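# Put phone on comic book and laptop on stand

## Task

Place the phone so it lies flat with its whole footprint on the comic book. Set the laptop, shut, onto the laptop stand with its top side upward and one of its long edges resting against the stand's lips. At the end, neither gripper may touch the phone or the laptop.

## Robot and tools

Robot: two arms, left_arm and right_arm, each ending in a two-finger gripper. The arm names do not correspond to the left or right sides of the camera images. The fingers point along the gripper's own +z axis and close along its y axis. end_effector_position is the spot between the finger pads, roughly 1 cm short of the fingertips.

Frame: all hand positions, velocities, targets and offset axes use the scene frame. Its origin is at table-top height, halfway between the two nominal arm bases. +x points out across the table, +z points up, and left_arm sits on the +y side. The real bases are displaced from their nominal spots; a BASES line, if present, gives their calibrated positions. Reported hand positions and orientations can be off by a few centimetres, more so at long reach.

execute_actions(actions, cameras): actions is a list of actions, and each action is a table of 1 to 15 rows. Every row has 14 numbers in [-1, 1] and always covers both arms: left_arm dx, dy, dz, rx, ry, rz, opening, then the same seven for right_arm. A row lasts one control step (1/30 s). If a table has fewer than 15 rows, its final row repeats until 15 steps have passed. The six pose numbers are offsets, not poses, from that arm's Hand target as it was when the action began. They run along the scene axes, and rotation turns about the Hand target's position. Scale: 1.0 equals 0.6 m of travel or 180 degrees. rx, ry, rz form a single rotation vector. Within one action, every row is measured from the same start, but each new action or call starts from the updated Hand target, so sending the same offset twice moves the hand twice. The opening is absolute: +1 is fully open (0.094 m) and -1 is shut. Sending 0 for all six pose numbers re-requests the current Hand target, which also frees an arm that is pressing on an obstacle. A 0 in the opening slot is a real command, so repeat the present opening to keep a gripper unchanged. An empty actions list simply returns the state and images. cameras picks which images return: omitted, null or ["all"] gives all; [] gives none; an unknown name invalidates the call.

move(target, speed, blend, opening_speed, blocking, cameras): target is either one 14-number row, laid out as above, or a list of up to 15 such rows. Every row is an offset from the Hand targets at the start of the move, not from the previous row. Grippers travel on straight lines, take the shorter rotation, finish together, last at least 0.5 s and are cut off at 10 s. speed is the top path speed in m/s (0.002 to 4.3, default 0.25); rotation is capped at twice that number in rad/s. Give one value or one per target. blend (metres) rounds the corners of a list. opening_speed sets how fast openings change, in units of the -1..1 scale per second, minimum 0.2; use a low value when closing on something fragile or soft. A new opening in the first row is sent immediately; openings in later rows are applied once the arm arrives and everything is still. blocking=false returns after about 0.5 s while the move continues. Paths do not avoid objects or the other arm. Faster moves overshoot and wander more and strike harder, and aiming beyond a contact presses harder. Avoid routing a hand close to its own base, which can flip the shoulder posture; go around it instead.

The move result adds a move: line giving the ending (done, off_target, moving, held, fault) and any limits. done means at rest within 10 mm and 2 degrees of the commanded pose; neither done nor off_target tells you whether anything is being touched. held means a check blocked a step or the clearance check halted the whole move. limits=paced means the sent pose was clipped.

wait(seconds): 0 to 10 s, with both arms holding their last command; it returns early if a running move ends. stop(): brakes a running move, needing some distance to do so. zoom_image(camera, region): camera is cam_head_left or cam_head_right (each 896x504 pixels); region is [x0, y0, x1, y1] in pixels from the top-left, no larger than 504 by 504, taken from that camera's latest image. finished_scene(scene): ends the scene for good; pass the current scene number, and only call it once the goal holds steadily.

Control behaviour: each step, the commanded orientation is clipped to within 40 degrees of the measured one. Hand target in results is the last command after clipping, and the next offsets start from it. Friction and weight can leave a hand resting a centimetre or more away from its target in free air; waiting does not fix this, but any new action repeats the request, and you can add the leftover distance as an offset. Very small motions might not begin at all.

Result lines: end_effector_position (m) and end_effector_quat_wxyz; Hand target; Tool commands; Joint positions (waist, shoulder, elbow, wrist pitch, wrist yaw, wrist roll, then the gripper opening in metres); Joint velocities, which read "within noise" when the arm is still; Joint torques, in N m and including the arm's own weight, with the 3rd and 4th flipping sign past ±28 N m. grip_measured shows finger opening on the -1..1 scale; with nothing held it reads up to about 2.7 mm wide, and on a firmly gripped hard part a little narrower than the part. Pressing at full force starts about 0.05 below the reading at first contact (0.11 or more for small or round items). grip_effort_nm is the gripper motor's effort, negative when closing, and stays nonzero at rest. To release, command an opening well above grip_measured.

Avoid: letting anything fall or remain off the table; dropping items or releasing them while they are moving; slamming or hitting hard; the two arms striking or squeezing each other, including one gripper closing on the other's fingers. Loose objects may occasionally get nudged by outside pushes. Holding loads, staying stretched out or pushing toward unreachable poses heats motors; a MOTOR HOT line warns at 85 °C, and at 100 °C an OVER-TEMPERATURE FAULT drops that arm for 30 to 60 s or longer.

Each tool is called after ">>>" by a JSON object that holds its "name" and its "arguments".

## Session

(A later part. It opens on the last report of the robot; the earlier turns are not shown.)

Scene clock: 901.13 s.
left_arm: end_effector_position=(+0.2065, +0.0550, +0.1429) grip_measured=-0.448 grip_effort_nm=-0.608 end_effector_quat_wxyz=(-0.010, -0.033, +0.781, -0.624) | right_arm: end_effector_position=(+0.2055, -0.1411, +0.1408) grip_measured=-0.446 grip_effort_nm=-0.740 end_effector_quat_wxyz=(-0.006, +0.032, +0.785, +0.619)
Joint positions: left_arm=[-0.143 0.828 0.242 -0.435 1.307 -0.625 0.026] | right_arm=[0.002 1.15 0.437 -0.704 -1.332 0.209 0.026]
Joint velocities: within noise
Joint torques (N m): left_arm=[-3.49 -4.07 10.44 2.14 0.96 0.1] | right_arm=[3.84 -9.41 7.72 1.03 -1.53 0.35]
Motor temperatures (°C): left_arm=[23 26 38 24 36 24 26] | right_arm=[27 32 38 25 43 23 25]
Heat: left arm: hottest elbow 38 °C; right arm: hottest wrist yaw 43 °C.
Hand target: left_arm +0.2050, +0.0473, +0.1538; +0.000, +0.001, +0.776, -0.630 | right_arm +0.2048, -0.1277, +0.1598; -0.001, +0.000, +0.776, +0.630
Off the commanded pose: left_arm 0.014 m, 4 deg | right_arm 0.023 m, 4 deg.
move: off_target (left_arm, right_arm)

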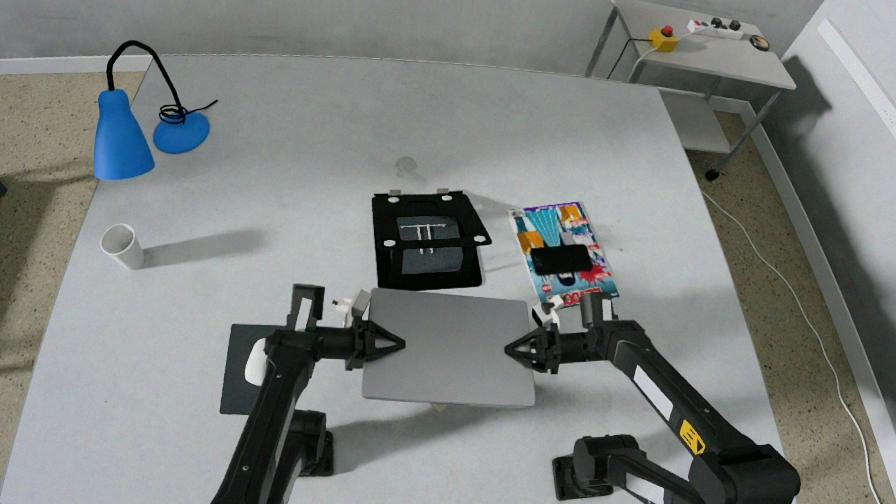

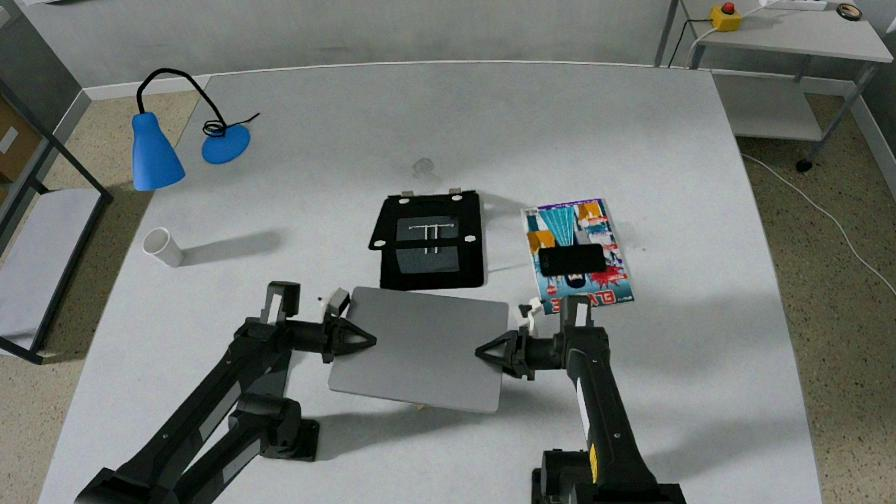

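>>> {"name": "move", "arguments": {"target": [[0,0,0.05,0,0,0,-0.5,0,0,0.05,0,0,0,-0.5],[0.12,0,0.15,0,0,0.028,-0.5,0.15,0,0.15,0,0,0.028,-0.5]], "speed": 0.06, "blend": 0.02, "opening_speed": 0.2}}

Scene clock: 942.27 s.
left_arm: end_effector_position=(+0.2548, +0.0562, +0.2101) grip_measured=-0.488 grip_effort_nm=-1.009 end_effector_quat_wxyz=(-0.016, -0.082, +0.773, -0.629) | right_arm: end_effector_position=(+0.2675, -0.1398, +0.2102) grip_measured=-0.496 grip_effort_nm=-1.038 end_effector_quat_wxyz=(-0.065, +0.021, +0.776, +0.627)
Joint positions: left_arm=[-0.116 0.826 0.42 -0.502 1.304 -0.812 0.024] | right_arm=[0.002 1.353 0.804 -1.34 -1.354 -0.195 0.024]
Joint velocities: within noise
Joint torques (N m): left_arm=[-3.37 -3.49 17.99 1.72 -0.19 0.41] | right_arm=[2.73 -12.04 14.57 -1.02 -0.75 -0.1]
Motor temperatures (°C): left_arm=[23 26 38 24 34 24 27] | right_arm=[27 32 39 25 37 23 25]
Heat: left arm: hottest elbow 38 °C; right arm: hottest elbow 39 °C.
Hand target: left_arm +0.2770, +0.0472, +0.2439; +0.028, -0.033, +0.775, -0.630 | right_arm +0.2948, -0.1277, +0.2498; -0.028, -0.034, +0.776, +0.630
Off the commanded pose: left_arm 0.041 m, 8 deg | right_arm 0.050 m, 8 deg.
move: off_target (left_arm, right_arm); blend cut to 0.0152 m at target 1

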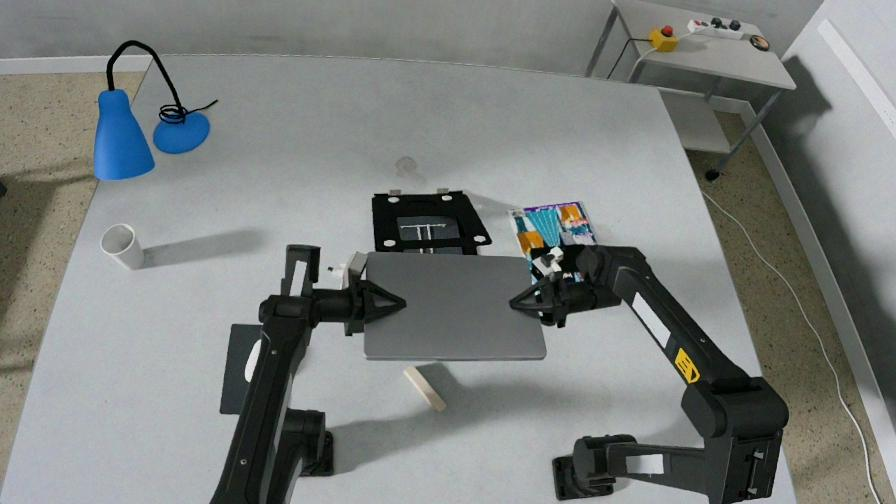

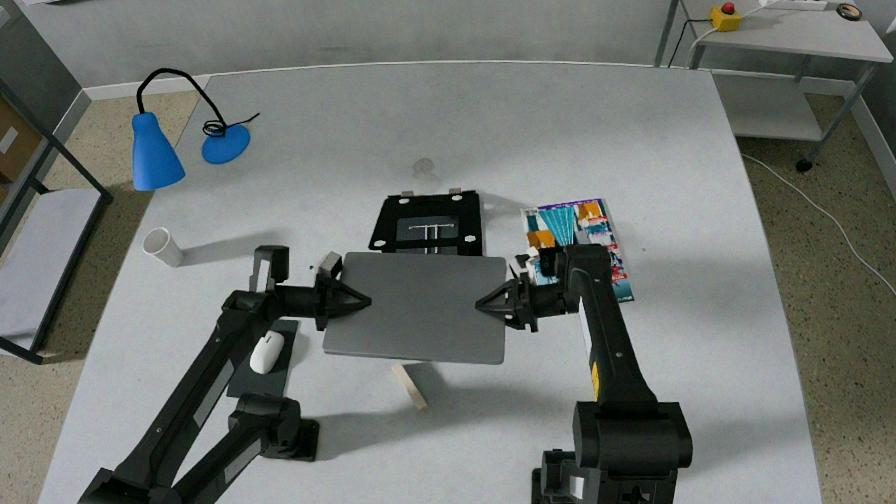

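>>> {"name": "move", "arguments": {"target": [[0.2,0.06,0.05,0,0.0,0,-0.5,0.2,0.06,0.05,0,0.0,0,-0.5],[0.38,0.08,0.07,0,0.06,0,-0.5,0.38,0.08,0.07,0,0.06,0,-0.5]], "speed": 0.08, "blend": 0.03}}

Scene clock: 958.17 s.
left_arm: end_effector_position=(+0.4856, +0.0989, +0.2430) grip_measured=-0.496 grip_effort_nm=-0.735 end_effector_quat_wxyz=(-0.093, -0.147, +0.763, -0.623) | right_arm: end_effector_position=(+0.4999, -0.0918, +0.2448) grip_measured=-0.497 grip_effort_nm=-0.877 end_effector_quat_wxyz=(-0.141, +0.075, +0.765, +0.624)
Joint positions: left_arm=[0.026 1.606 1.19 -1.21 1.362 -0.282 0.024] | right_arm=[0.086 1.884 1.561 -1.428 -1.386 0.136 0.024]
Joint velocities: left_arm=[within noise] | right_arm=[0.005 0.005 -0.007 -0.002 -0.037 0.007 -0.004]
Joint torques (N m): left_arm=[-2.37 -18.37 17.77 -0.38 0.19 0.54] | right_arm=[1.55 -22.53 15.75 -0.42 -0.51 0]
Motor temperatures (°C): left_arm=[23 26 42 24 33 24 27] | right_arm=[27 32 43 25 35 23 26]
Heat: left arm: hottest elbow 42 °C; right arm: hottest elbow 43 °C.
Hand target: left_arm +0.5050, +0.0951, +0.2857; -0.045, -0.093, +0.775, -0.624 | right_arm +0.5228, -0.0797, +0.2918; -0.101, +0.025, +0.770, +0.630
Off the commanded pose: left_arm 0.047 m, 8 deg | right_arm 0.054 m, 7 deg.
move: off_target (left_arm, right_arm)

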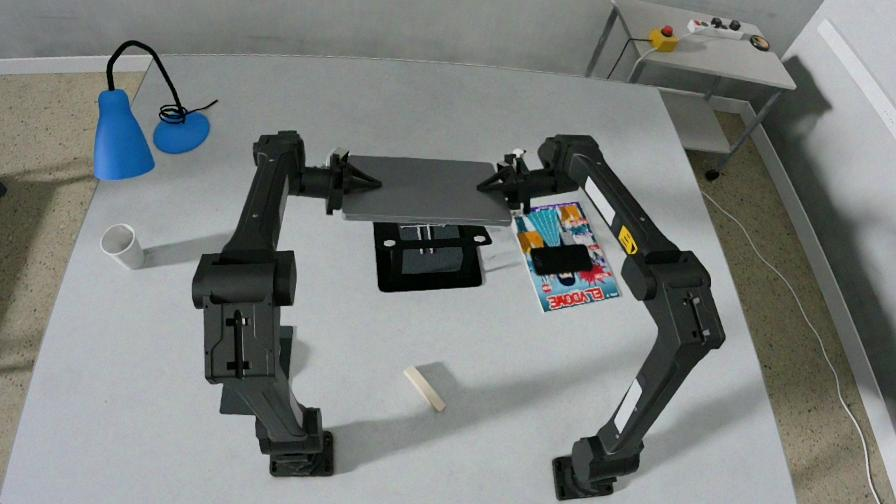

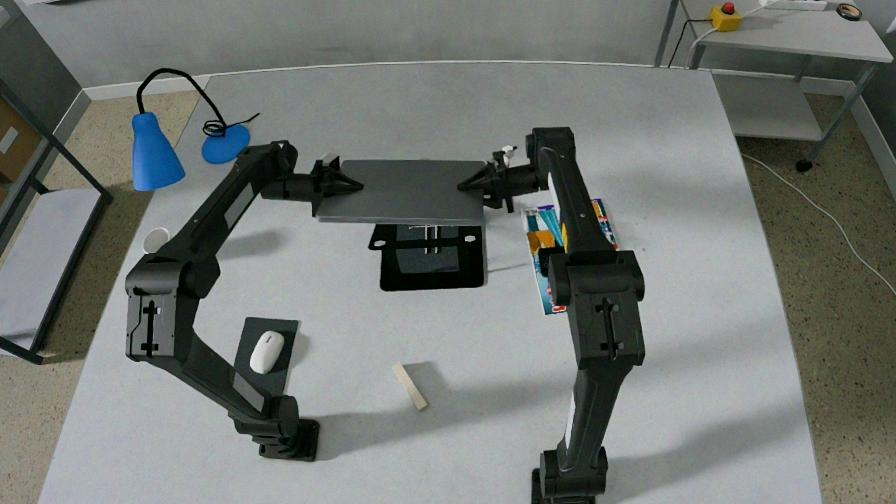

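>>> {"name": "move", "arguments": {"target": [[-0.045,0.0,-0.12,0,0.035,0.03,-0.5,-0.01,0.0,-0.12,0,0.035,0.03,-0.5]], "speed": 0.06}}

>>> {"name": "zoom_image", "arguments": {"camera": "cam_head_left", "region": [300, 120, 580, 320]}}

>>> {"name": "zoom_image", "arguments": {"camera": "cam_head_right", "region": [300, 120, 580, 320]}}

Scene clock: 971.93 s.
left_arm: end_effector_position=(+0.4772, +0.0995, +0.1842) grip_measured=-0.492 grip_effort_nm=-0.403 end_effector_quat_wxyz=(-0.095, -0.194, +0.757, -0.616) | right_arm: end_effector_position=(+0.5015, -0.0911, +0.1816) grip_measured=-0.497 grip_effort_nm=-0.906 end_effector_quat_wxyz=(-0.186, +0.077, +0.760, +0.618)
Joint positions: left_arm=[0.027 1.596 1.007 -0.793 1.343 -0.597 0.024] | right_arm=[0.087 2.047 1.61 -1.659 -1.377 -0.141 0.024]
Joint velocities: left_arm=[within noise] | right_arm=[0.005 0.015 0.002 0.002 -0.051 -0.007 -0.004]
Joint torques (N m): left_arm=[-1.44 -19.96 10.28 1.24 0.21 0.1] | right_arm=[0.91 -25.05 12.98 -1.29 -0.13 -0.01]
Motor temperatures (°C): left_arm=[23 28 44 24 32 24 27] | right_arm=[26 35 45 25 33 23 26]
Heat: left arm: hottest elbow 44 °C; right arm: hottest elbow 45 °C.
Hand target: left_arm +0.4780, +0.0952, +0.2137; -0.058, -0.163, +0.766, -0.619 | right_arm +0.5168, -0.0797, +0.2199; -0.173, +0.023, +0.763, +0.622
Off the commanded pose: left_arm 0.030 m, 6 deg | right_arm 0.043 m, 6 deg.
joint sent to its limit (right arm) — joint 4 (wrist pitch), lower limit. The joint targets are off in position and orientation.
move: off_target (left_arm, right_arm)

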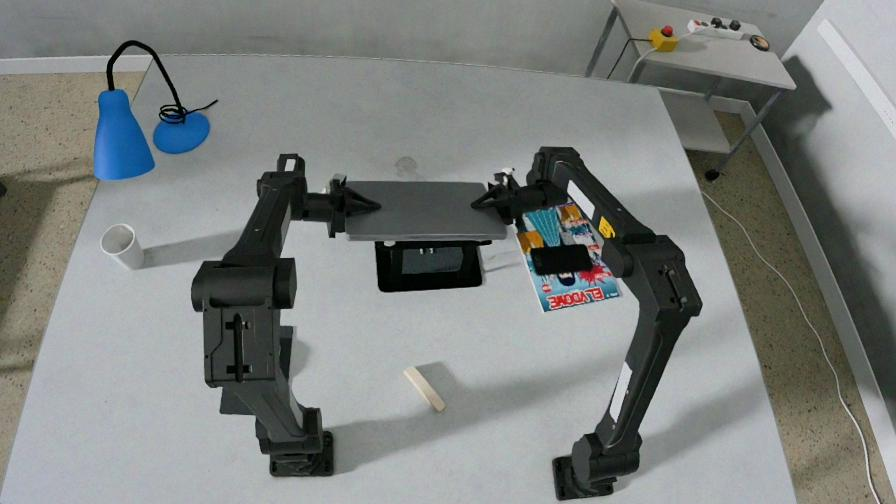

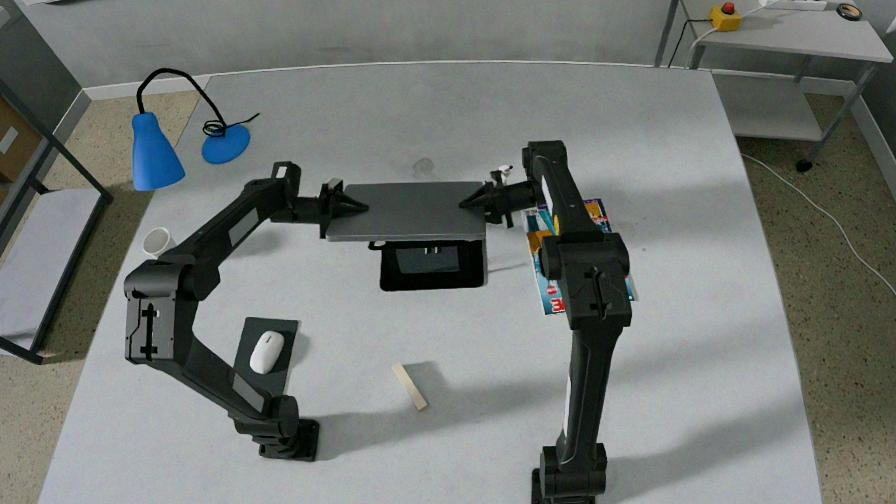

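Scaled by 1.800.

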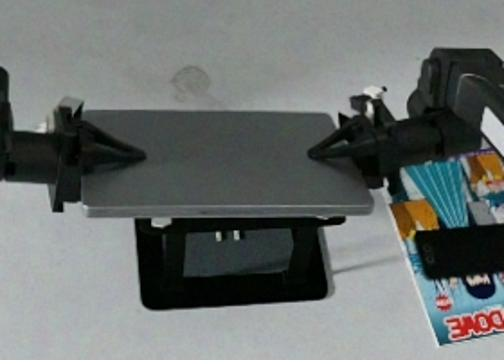

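Scaled by 1.800.

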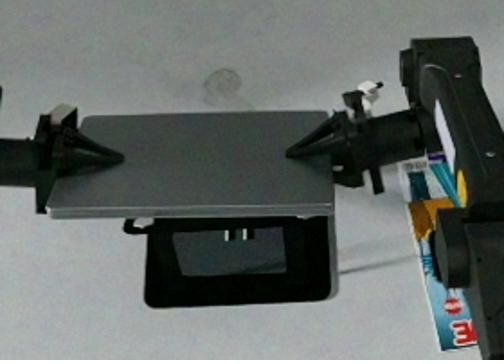

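>>> {"name": "move", "arguments": {"target": [[-0.01,-0.023,-0.1,0,0.0,0,-0.5,-0.01,-0.023,-0.1,0,0.0,-0.01,-0.5]], "speed": 0.05}}

>>> {"name": "zoom_image", "arguments": {"camera": "cam_head_left", "region": [300, 120, 580, 320]}}

>>> {"name": "zoom_image", "arguments": {"camera": "cam_head_right", "region": [300, 120, 580, 320]}}

Scene clock: 994.87 s.
left_arm: end_effector_position=(+0.4730, +0.0962, +0.1415) grip_measured=-0.492 grip_effort_nm=-0.408 end_effector_quat_wxyz=(-0.069, -0.191, +0.759, -0.618) | right_arm: end_effector_position=(+0.5040, -0.0934, +0.1376) grip_measured=-0.494 grip_effort_nm=-0.823 end_effector_quat_wxyz=(-0.175, +0.053, +0.761, +0.622)
Joint positions: left_arm=[0.019 1.625 0.892 -0.477 1.327 -0.731 0.024] | right_arm=[0.083 2.129 1.61 -1.66 -1.37 -0.273 0.024]
Joint velocities: within noise
Joint torques (N m): left_arm=[-3.37 -16.03 8.92 1.48 0.38 0.11] | right_arm=[0.26 -25.11 8.73 -1.35 -0.35 0.02]
Motor temperatures (°C): left_arm=[23 29 40 24 32 24 27] | right_arm=[26 36 46 25 32 23 26]
Heat: left arm: hottest elbow 40 °C; right arm: hottest elbow 46 °C.
Hand target: left_arm +0.4721, +0.0815, +0.1538; -0.058, -0.163, +0.766, -0.619 | right_arm +0.5108, -0.0936, +0.1599; -0.163, +0.035, +0.763, +0.625
Off the commanded pose: left_arm 0.019 m, 4 deg | right_arm 0.023 m, 3 deg.
joint sent to its limit (right arm) — joint 4 (wrist pitch), lower limit. The joint targets still meet the commanded pose.
move: off_target (left_arm, right_arm)

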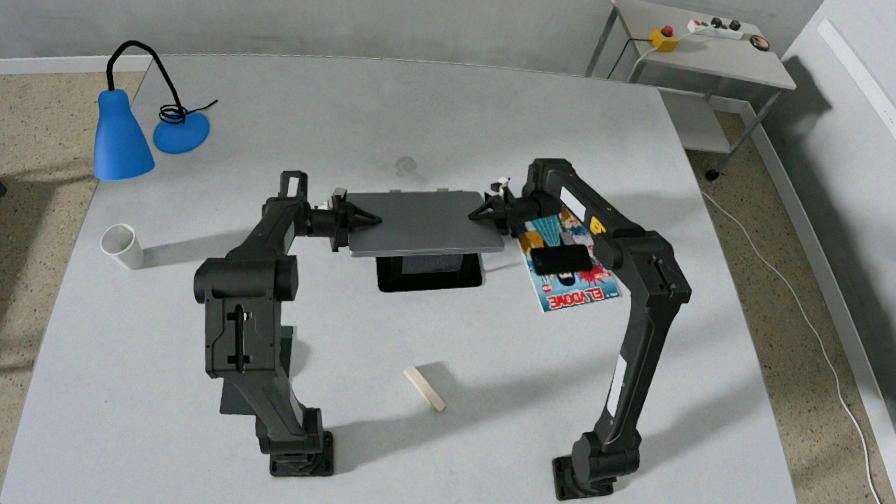

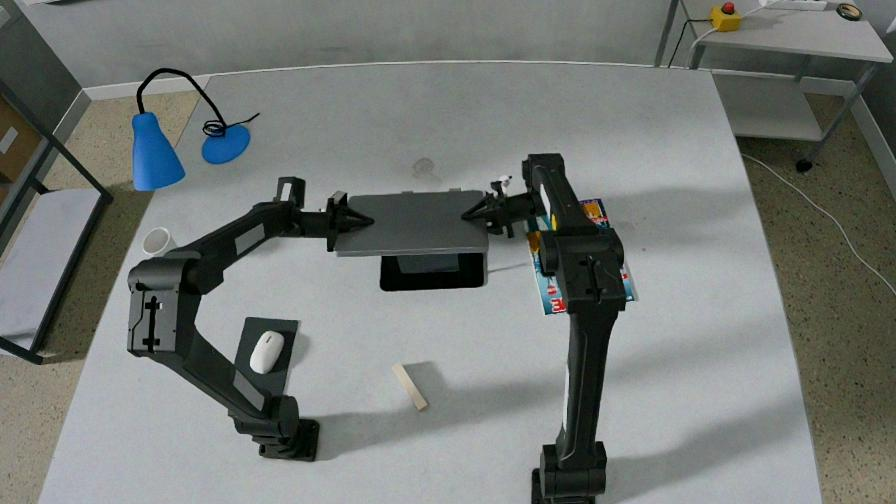

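Scaled by 1.800.

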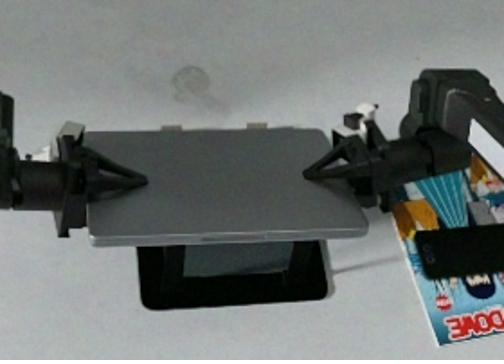

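Scaled by 1.800.

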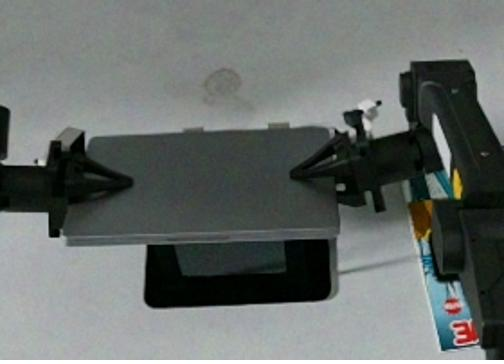

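>>> {"name": "move", "arguments": {"target": [[-0.01,-0.06,-0.03,0,0.0,0,-0.5,-0.01,-0.05,-0.03,0,0.0,-0.01,-0.5]], "speed": 0.05}}

>>> {"name": "zoom_image", "arguments": {"camera": "cam_head_left", "region": [300, 120, 580, 320]}}

>>> {"name": "zoom_image", "arguments": {"camera": "cam_head_right", "region": [300, 120, 580, 320]}}

Scene clock: 1002.73 s.
left_arm: end_effector_position=(+0.4758, +0.0672, +0.1341) grip_measured=-0.491 grip_effort_nm=-0.462 end_effector_quat_wxyz=(-0.057, -0.185, +0.758, -0.623) | right_arm: end_effector_position=(+0.5076, -0.1222, +0.1314) grip_measured=-0.494 grip_effort_nm=-0.330 end_effector_quat_wxyz=(-0.151, +0.056, +0.762, +0.627)
Joint positions: left_arm=[-0.05 1.625 0.822 -0.117 1.294 -1.001 0.024] | right_arm=[0.031 2.129 1.591 -1.667 -1.359 -0.336 0.024]
Joint velocities: within noise
Joint torques (N m): left_arm=[-5.07 -15.44 7.13 1.63 -0.15 0.18] | right_arm=[0.26 -24.7 6.08 -1.16 -0.25 0.02]
Motor temperatures (°C): left_arm=[23 29 39 24 32 24 27] | right_arm=[26 37 45 25 32 23 26]
Heat: left arm: hottest elbow 39 °C; right arm: hottest elbow 45 °C.
Hand target: left_arm +0.4660, +0.0455, +0.1357; -0.058, -0.163, +0.766, -0.619 | right_arm +0.5048, -0.1235, +0.1418; -0.153, +0.047, +0.762, +0.627
Off the commanded pose: left_arm 0.024 m, 3 deg | right_arm 0.011 m, 1 deg.
joint sent to its limit (right arm) — joint 4 (wrist pitch), lower limit. The joint targets still meet the commanded pose.
move: off_target (left_arm, right_arm)

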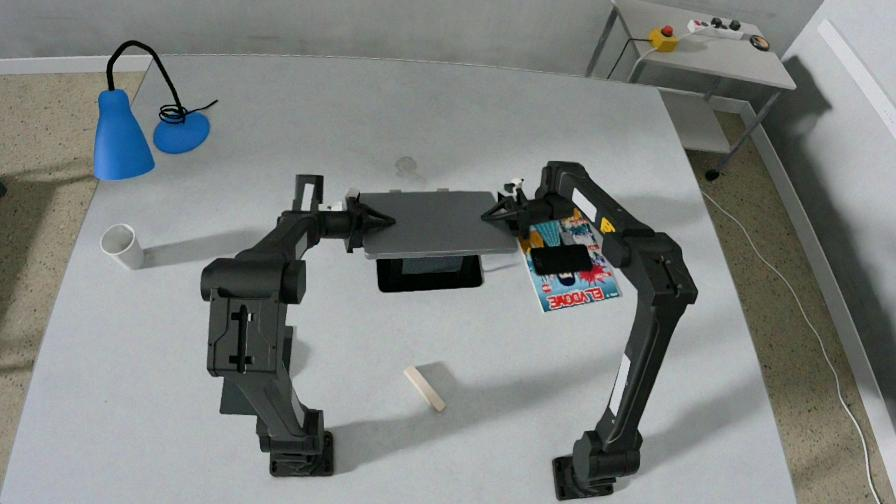

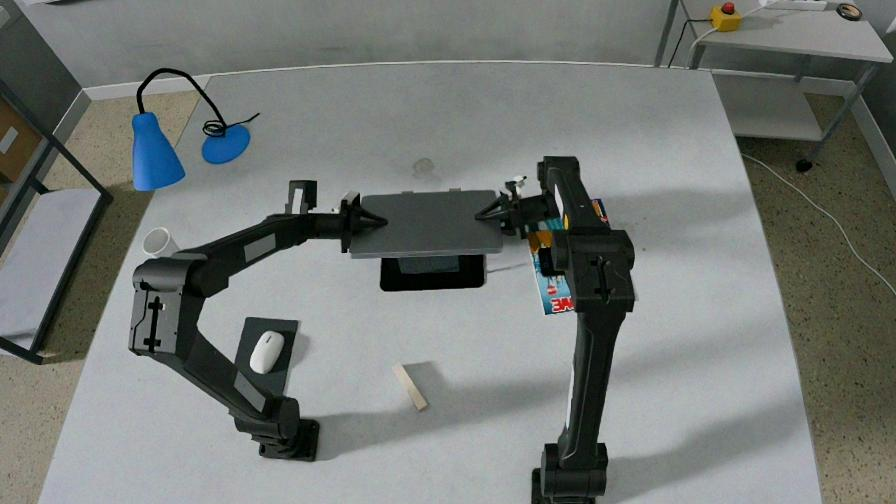

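Scaled by 1.800.

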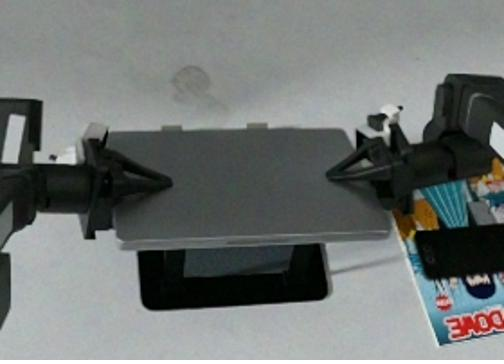

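Scaled by 1.800.

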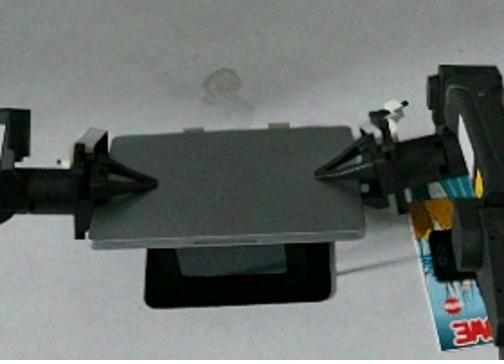

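>>> {"name": "move", "arguments": {"target": [[-0.01,0.03,-0.06,0,0.0,0,-0.5,-0.01,0.03,-0.06,0,0.0,0,-0.5]], "speed": 0.05}}

>>> {"name": "zoom_image", "arguments": {"camera": "cam_head_left", "region": [300, 120, 580, 320]}}

>>> {"name": "zoom_image", "arguments": {"camera": "cam_head_right", "region": [300, 120, 580, 320]}}

Scene clock: 1008.20 s.
left_arm: end_effector_position=(+0.4772, +0.0685, +0.1303) grip_measured=-0.492 grip_effort_nm=-0.403 end_effector_quat_wxyz=(-0.055, -0.180, +0.756, -0.627) | right_arm: end_effector_position=(+0.5105, -0.1202, +0.1254) grip_measured=-0.496 grip_effort_nm=-0.217 end_effector_quat_wxyz=(-0.140, +0.060, +0.756, +0.637)
Joint positions: left_arm=[-0.046 1.64 0.821 -0.092 1.306 -0.997 0.024] | right_arm=[0.033 2.129 1.569 -1.594 -1.391 -0.295 0.024]
Joint velocities: within noise
Joint torques (N m): left_arm=[-2.49 -11.63 4.23 1.52 0.21 0.91] | right_arm=[2.49 -21.48 4.72 0.13 0.21 0]
Motor temperatures (°C): left_arm=[23 29 38 24 31 24 27] | right_arm=[26 38 45 25 31 23 26]
Heat: left arm: hottest elbow 38 °C; right arm: hottest elbow 45 °C.
Hand target: left_arm +0.4600, +0.0634, +0.0998; -0.058, -0.163, +0.766, -0.619 | right_arm +0.4988, -0.1055, +0.1058; -0.153, +0.047, +0.762, +0.627
Off the commanded pose: left_arm 0.035 m, 2 deg | right_arm 0.027 m, 2 deg.
move: off_target (left_arm, right_arm)

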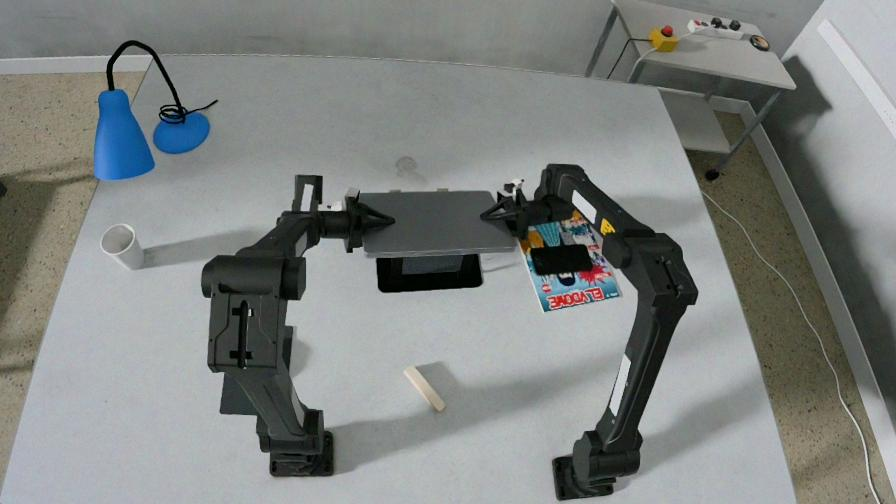

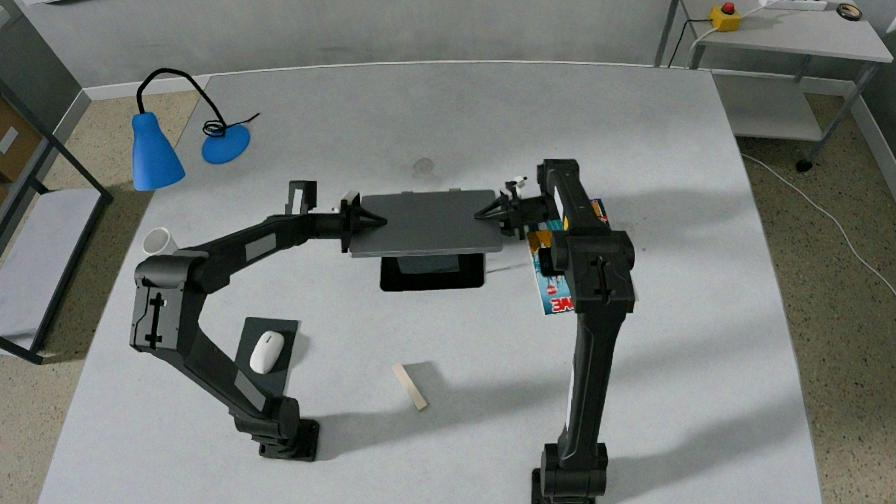

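Scaled by 1.800.

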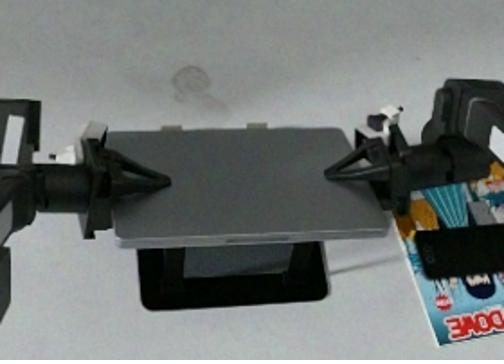

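Scaled by 1.800.

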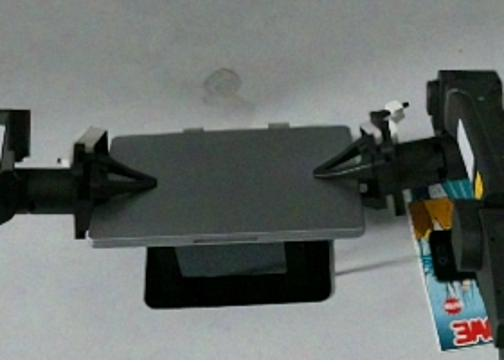

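>>> {"name": "move", "arguments": {"target": [[0.0,0.0,0.04,0,0.045,0,-0.5,0.0,0.0,0.04,0,0.045,0,-0.5]], "speed": 0.05}}

>>> {"name": "zoom_image", "arguments": {"camera": "cam_head_left", "region": [300, 120, 580, 320]}}

>>> {"name": "zoom_image", "arguments": {"camera": "cam_head_right", "region": [300, 120, 580, 320]}}

Scene clock: 1017.20 s.
left_arm: end_effector_position=(+0.4663, +0.0715, +0.1266) grip_measured=-0.494 grip_effort_nm=-0.789 end_effector_quat_wxyz=(-0.110, -0.221, +0.751, -0.613) | right_arm: end_effector_position=(+0.5013, -0.1177, +0.1271) grip_measured=-0.497 grip_effort_nm=-0.159 end_effector_quat_wxyz=(-0.191, +0.101, +0.752, +0.622)
Joint positions: left_arm=[-0.039 1.64 0.845 -0.298 1.315 -0.955 0.024] | right_arm=[0.039 2.132 1.569 -1.671 -1.377 -0.24 0.024]
Joint velocities: within noise
Joint torques (N m): left_arm=[-3.43 -14.21 8.08 -0.29 0.11 0.53] | right_arm=[2.08 -23.24 6.71 -1.05 -0.55 0.13]
Motor temperatures (°C): left_arm=[23 29 37 24 31 24 27] | right_arm=[26 38 43 25 31 23 26]
Heat: left arm: hottest elbow 37 °C; right arm: hottest elbow 43 °C.
Hand target: left_arm +0.4599, +0.0634, +0.1237; -0.112, -0.207, +0.760, -0.606 | right_arm +0.4988, -0.1056, +0.1297; -0.207, +0.092, +0.749, +0.622
Off the commanded pose: left_arm 0.011 m, 2 deg | right_arm 0.013 m, 2 deg.
joint sent to its limit (right arm) — joint 4 (wrist pitch), lower limit. The joint targets still meet the commanded pose.
move: off_target (left_arm, right_arm)

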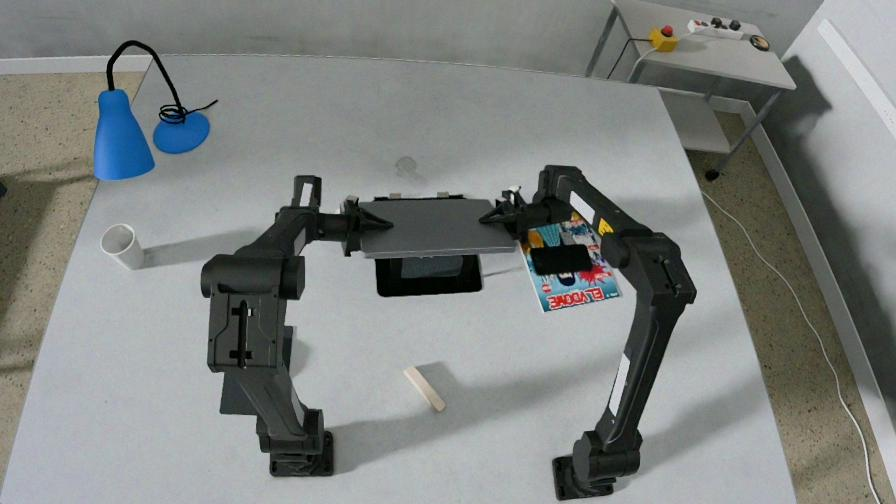

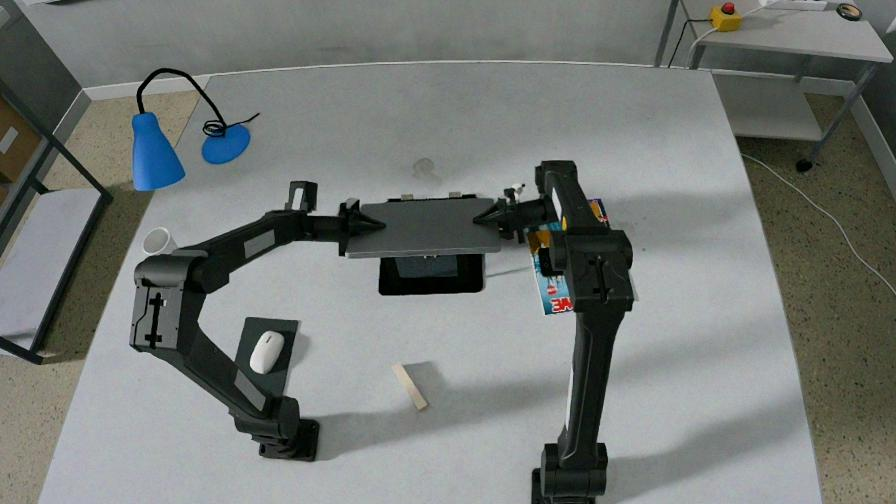

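Scaled by 1.800.

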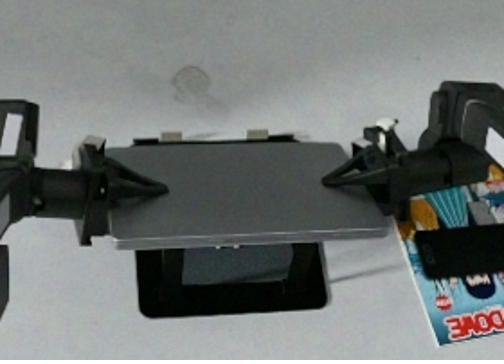

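Scaled by 1.800.

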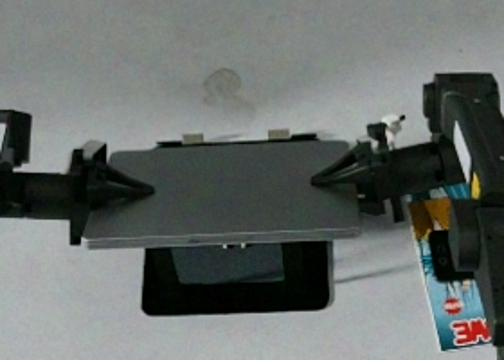

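>>> {"name": "move", "arguments": {"target": [[0.06,0.0,0.02,0,0.0,0,-0.5,0.06,0.0,0.02,0,0.0,0,-0.5]], "speed": 0.04}}

>>> {"name": "zoom_image", "arguments": {"camera": "cam_head_left", "region": [300, 120, 580, 320]}}

>>> {"name": "zoom_image", "arguments": {"camera": "cam_head_right", "region": [300, 120, 580, 320]}}

Scene clock: 1023.03 s.
left_arm: end_effector_position=(+0.4832, +0.0723, +0.1228) grip_measured=-0.500 grip_effort_nm=-0.808 end_effector_quat_wxyz=(-0.130, -0.234, +0.748, -0.608) | right_arm: end_effector_position=(+0.5137, -0.1168, +0.1206) grip_measured=-0.497 grip_effort_nm=-0.193 end_effector_quat_wxyz=(-0.209, +0.124, +0.748, +0.617)
Joint positions: left_arm=[-0.036 1.694 0.917 -0.391 1.32 -0.928 0.024] | right_arm=[0.039 2.166 1.613 -1.671 -1.379 -0.172 0.024]
Joint velocities: within noise
Joint torques (N m): left_arm=[-3.55 -15.5 12.42 0.1 -0.04 0.47] | right_arm=[1.61 -23.24 12.23 -1.02 -0.43 0.24]
Motor temperatures (°C): left_arm=[23 29 37 24 31 24 27] | right_arm=[26 38 43 25 31 23 26]
Heat: left arm: hottest elbow 37 °C; right arm: hottest elbow 43 °C.
Hand target: left_arm +0.4960, +0.0635, +0.1356; -0.112, -0.207, +0.760, -0.606 | right_arm +0.5348, -0.1056, +0.1417; -0.207, +0.092, +0.749, +0.622
Off the commanded pose: left_arm 0.020 m, 4 deg | right_arm 0.032 m, 4 deg.
joint sent to its limit (right arm) — joint 4 (wrist pitch), lower limit. The joint targets still meet the commanded pose.
move: off_target (left_arm, right_arm)

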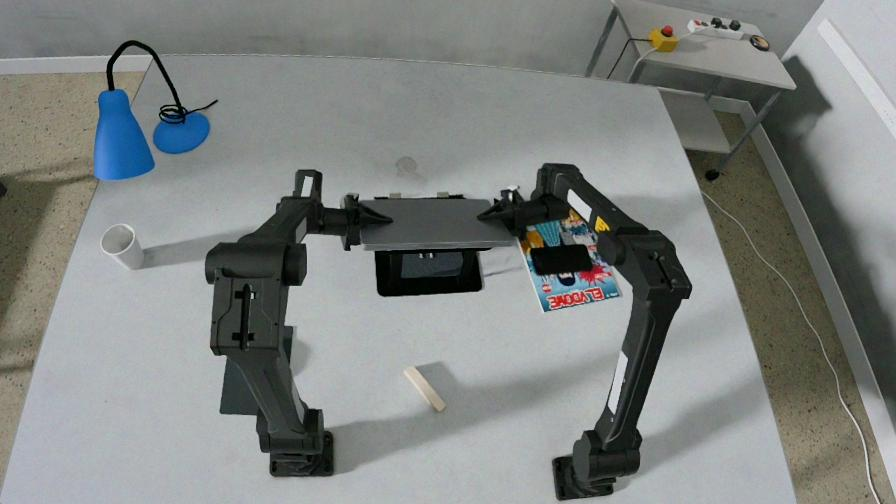

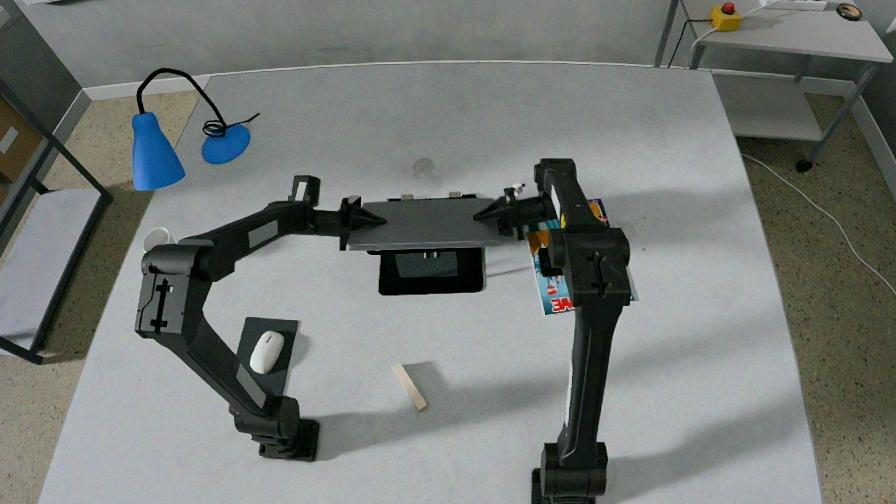

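Scaled by 1.800.

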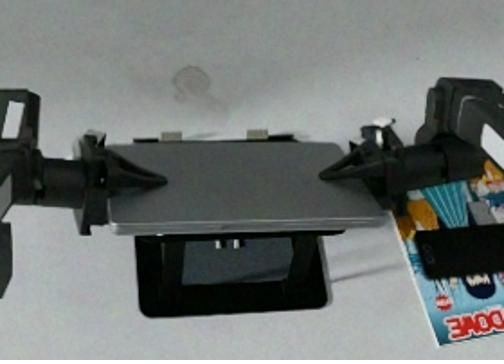

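Scaled by 1.800.

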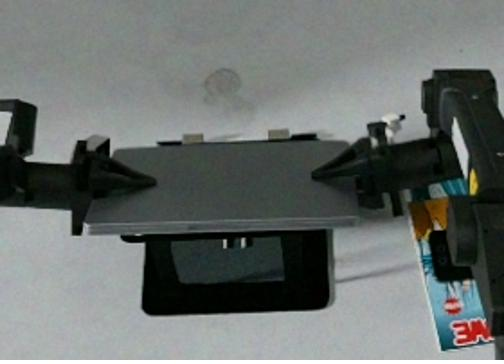

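>>> {"name": "move", "arguments": {"target": [[0.0,0.0,0.0,0,0.0,0,-0.38,0.0,0.0,0.0,0,0.0,0,-0.38]], "speed": 0.04, "opening_speed": 0.2}}

>>> {"name": "zoom_image", "arguments": {"camera": "cam_head_left", "region": [300, 120, 580, 320]}}

Scene clock: 1032.90 s.
left_arm: end_effector_position=(+0.4833, +0.0728, +0.1200) grip_measured=-0.383 grip_effort_nm=0.144 end_effector_quat_wxyz=(-0.129, -0.235, +0.751, -0.603) | right_arm: end_effector_position=(+0.5170, -0.1159, +0.1222) grip_measured=-0.382 grip_effort_nm=0.032 end_effector_quat_wxyz=(-0.209, +0.122, +0.751, +0.614)
Joint positions: left_arm=[-0.036 1.697 0.92 -0.407 1.309 -0.912 0.029] | right_arm=[0.041 2.169 1.629 -1.671 -1.372 -0.161 0.029]
Joint velocities: within noise
Joint torques (N m): left_arm=[-3.66 -16.15 12.41 0.28 0.37 0.35] | right_arm=[1.55 -23.47 11.3 -1.02 -0.74 0.11]
Motor temperatures (°C): left_arm=[23 29 37 24 31 24 27] | right_arm=[26 39 45 25 31 23 26]
Heat: left arm: hottest elbow 37 °C; right arm: hottest elbow 45 °C.
Hand target: left_arm +0.4960, +0.0634, +0.1357; -0.112, -0.206, +0.760, -0.606 | right_arm +0.5348, -0.1056, +0.1419; -0.207, +0.091, +0.749, +0.622
Off the commanded pose: left_arm 0.022 m, 4 deg | right_arm 0.028 m, 4 deg.
joint sent to its limit (right arm) — joint 4 (wrist pitch), lower limit. The joint targets still meet the commanded pose.
move: off_target (left_arm, right_arm)

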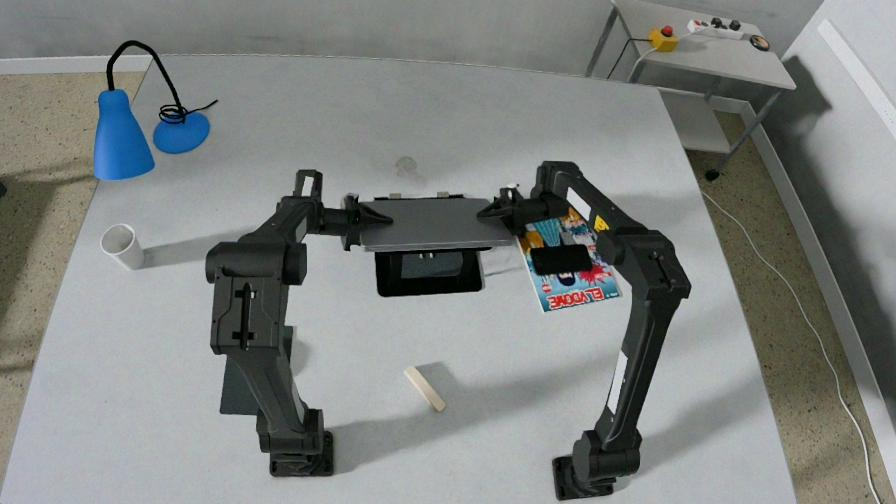

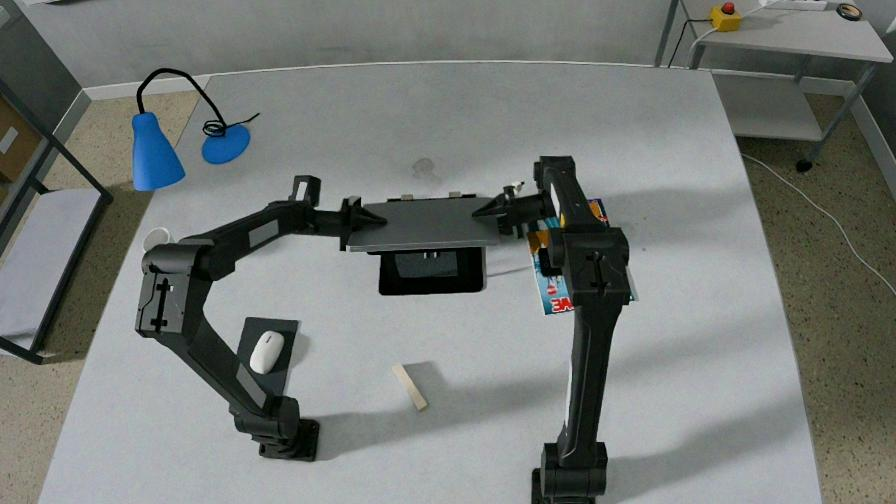

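Scaled by 1.800.

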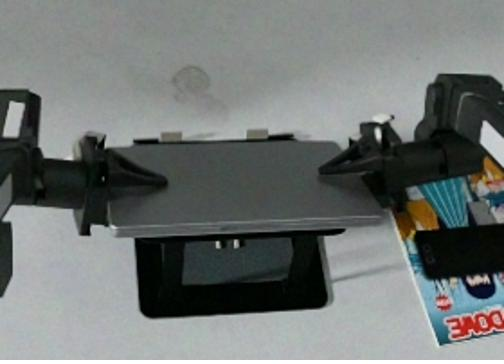

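>>> {"name": "move", "arguments": {"target": [[-0.01,0.07,0.008,0,0.0,0,-0.38,-0.015,-0.07,0.008,0,0.0,0,-0.38]], "speed": 0.03}}

>>> {"name": "zoom_image", "arguments": {"camera": "cam_head_left", "region": [300, 120, 580, 320]}}

>>> {"name": "zoom_image", "arguments": {"camera": "cam_head_right", "region": [300, 120, 580, 320]}}

Scene clock: 1038.20 s.
left_arm: end_effector_position=(+0.4691, +0.0981, +0.1258) grip_measured=-0.382 grip_effort_nm=0.120 end_effector_quat_wxyz=(-0.133, -0.218, +0.758, -0.600) | right_arm: end_effector_position=(+0.5215, -0.1436, +0.1201) grip_measured=-0.381 grip_effort_nm=0.027 end_effector_quat_wxyz=(-0.195, +0.130, +0.761, +0.605)
Joint positions: left_arm=[0.023 1.709 0.98 -0.804 1.324 -0.536 0.029] | right_arm=[-0.007 2.163 1.629 -1.672 -1.331 -0.169 0.029]
Joint velocities: within noise
Joint torques (N m): left_arm=[0.15 -14.74 12.92 -0.24 0.75 0.22] | right_arm=[-0.09 -26.75 7.02 -1.01 -0.77 0.01]
Motor temperatures (°C): left_arm=[23 29 38 24 31 24 27] | right_arm=[26 39 45 25 31 23 25]
Heat: left arm: hottest elbow 38 °C; right arm: hottest elbow 45 °C.
Hand target: left_arm +0.4901, +0.1055, +0.1405; -0.112, -0.207, +0.760, -0.606 | right_arm +0.5258, -0.1476, +0.1466; -0.207, +0.091, +0.749, +0.622
Off the commanded pose: left_arm 0.027 m, 3 deg | right_arm 0.027 m, 5 deg.
joint sent to its limit (right arm) — joint 4 (wrist pitch), lower limit. The joint targets are off in orientation, not in position.
move: off_target (left_arm, right_arm)

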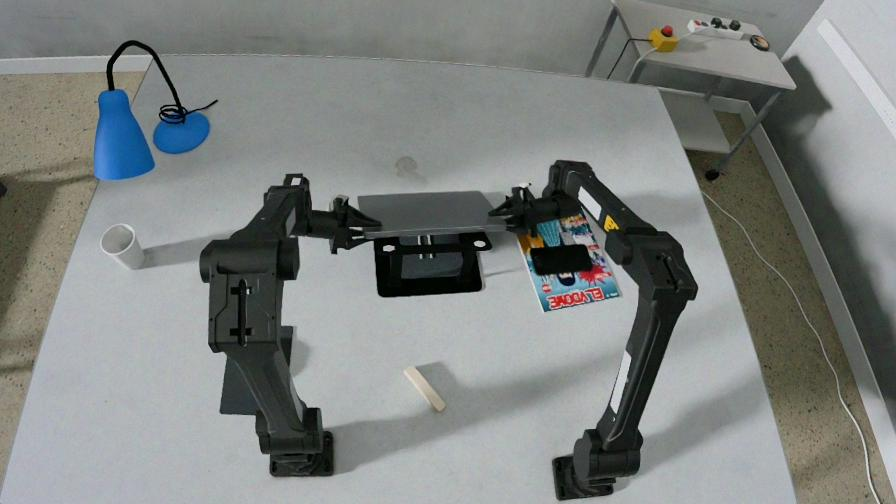

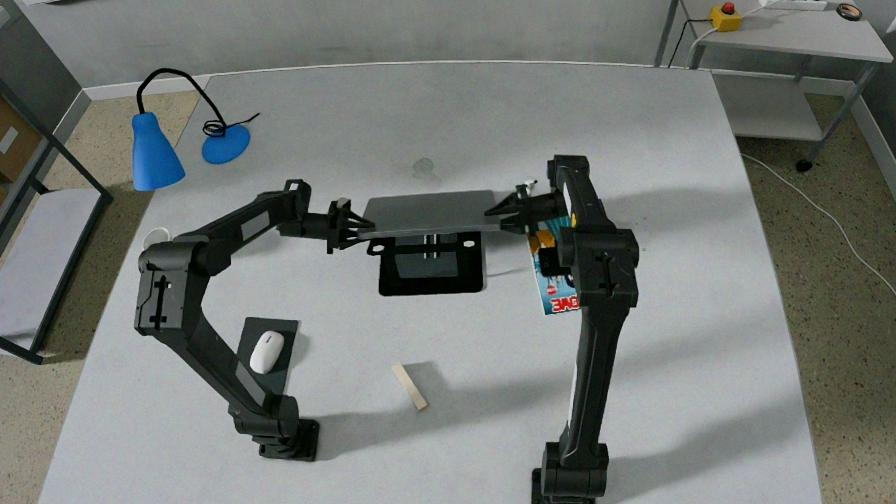

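Scaled by 1.800.

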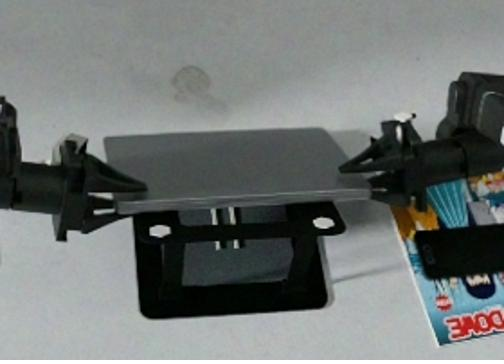

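Scaled by 1.800.

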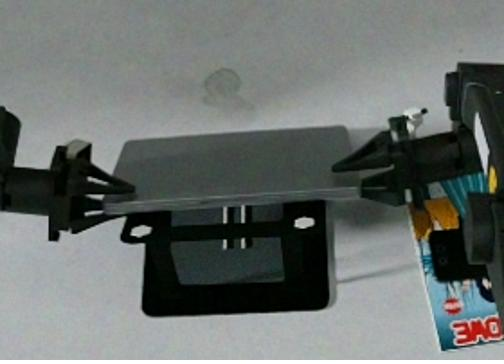

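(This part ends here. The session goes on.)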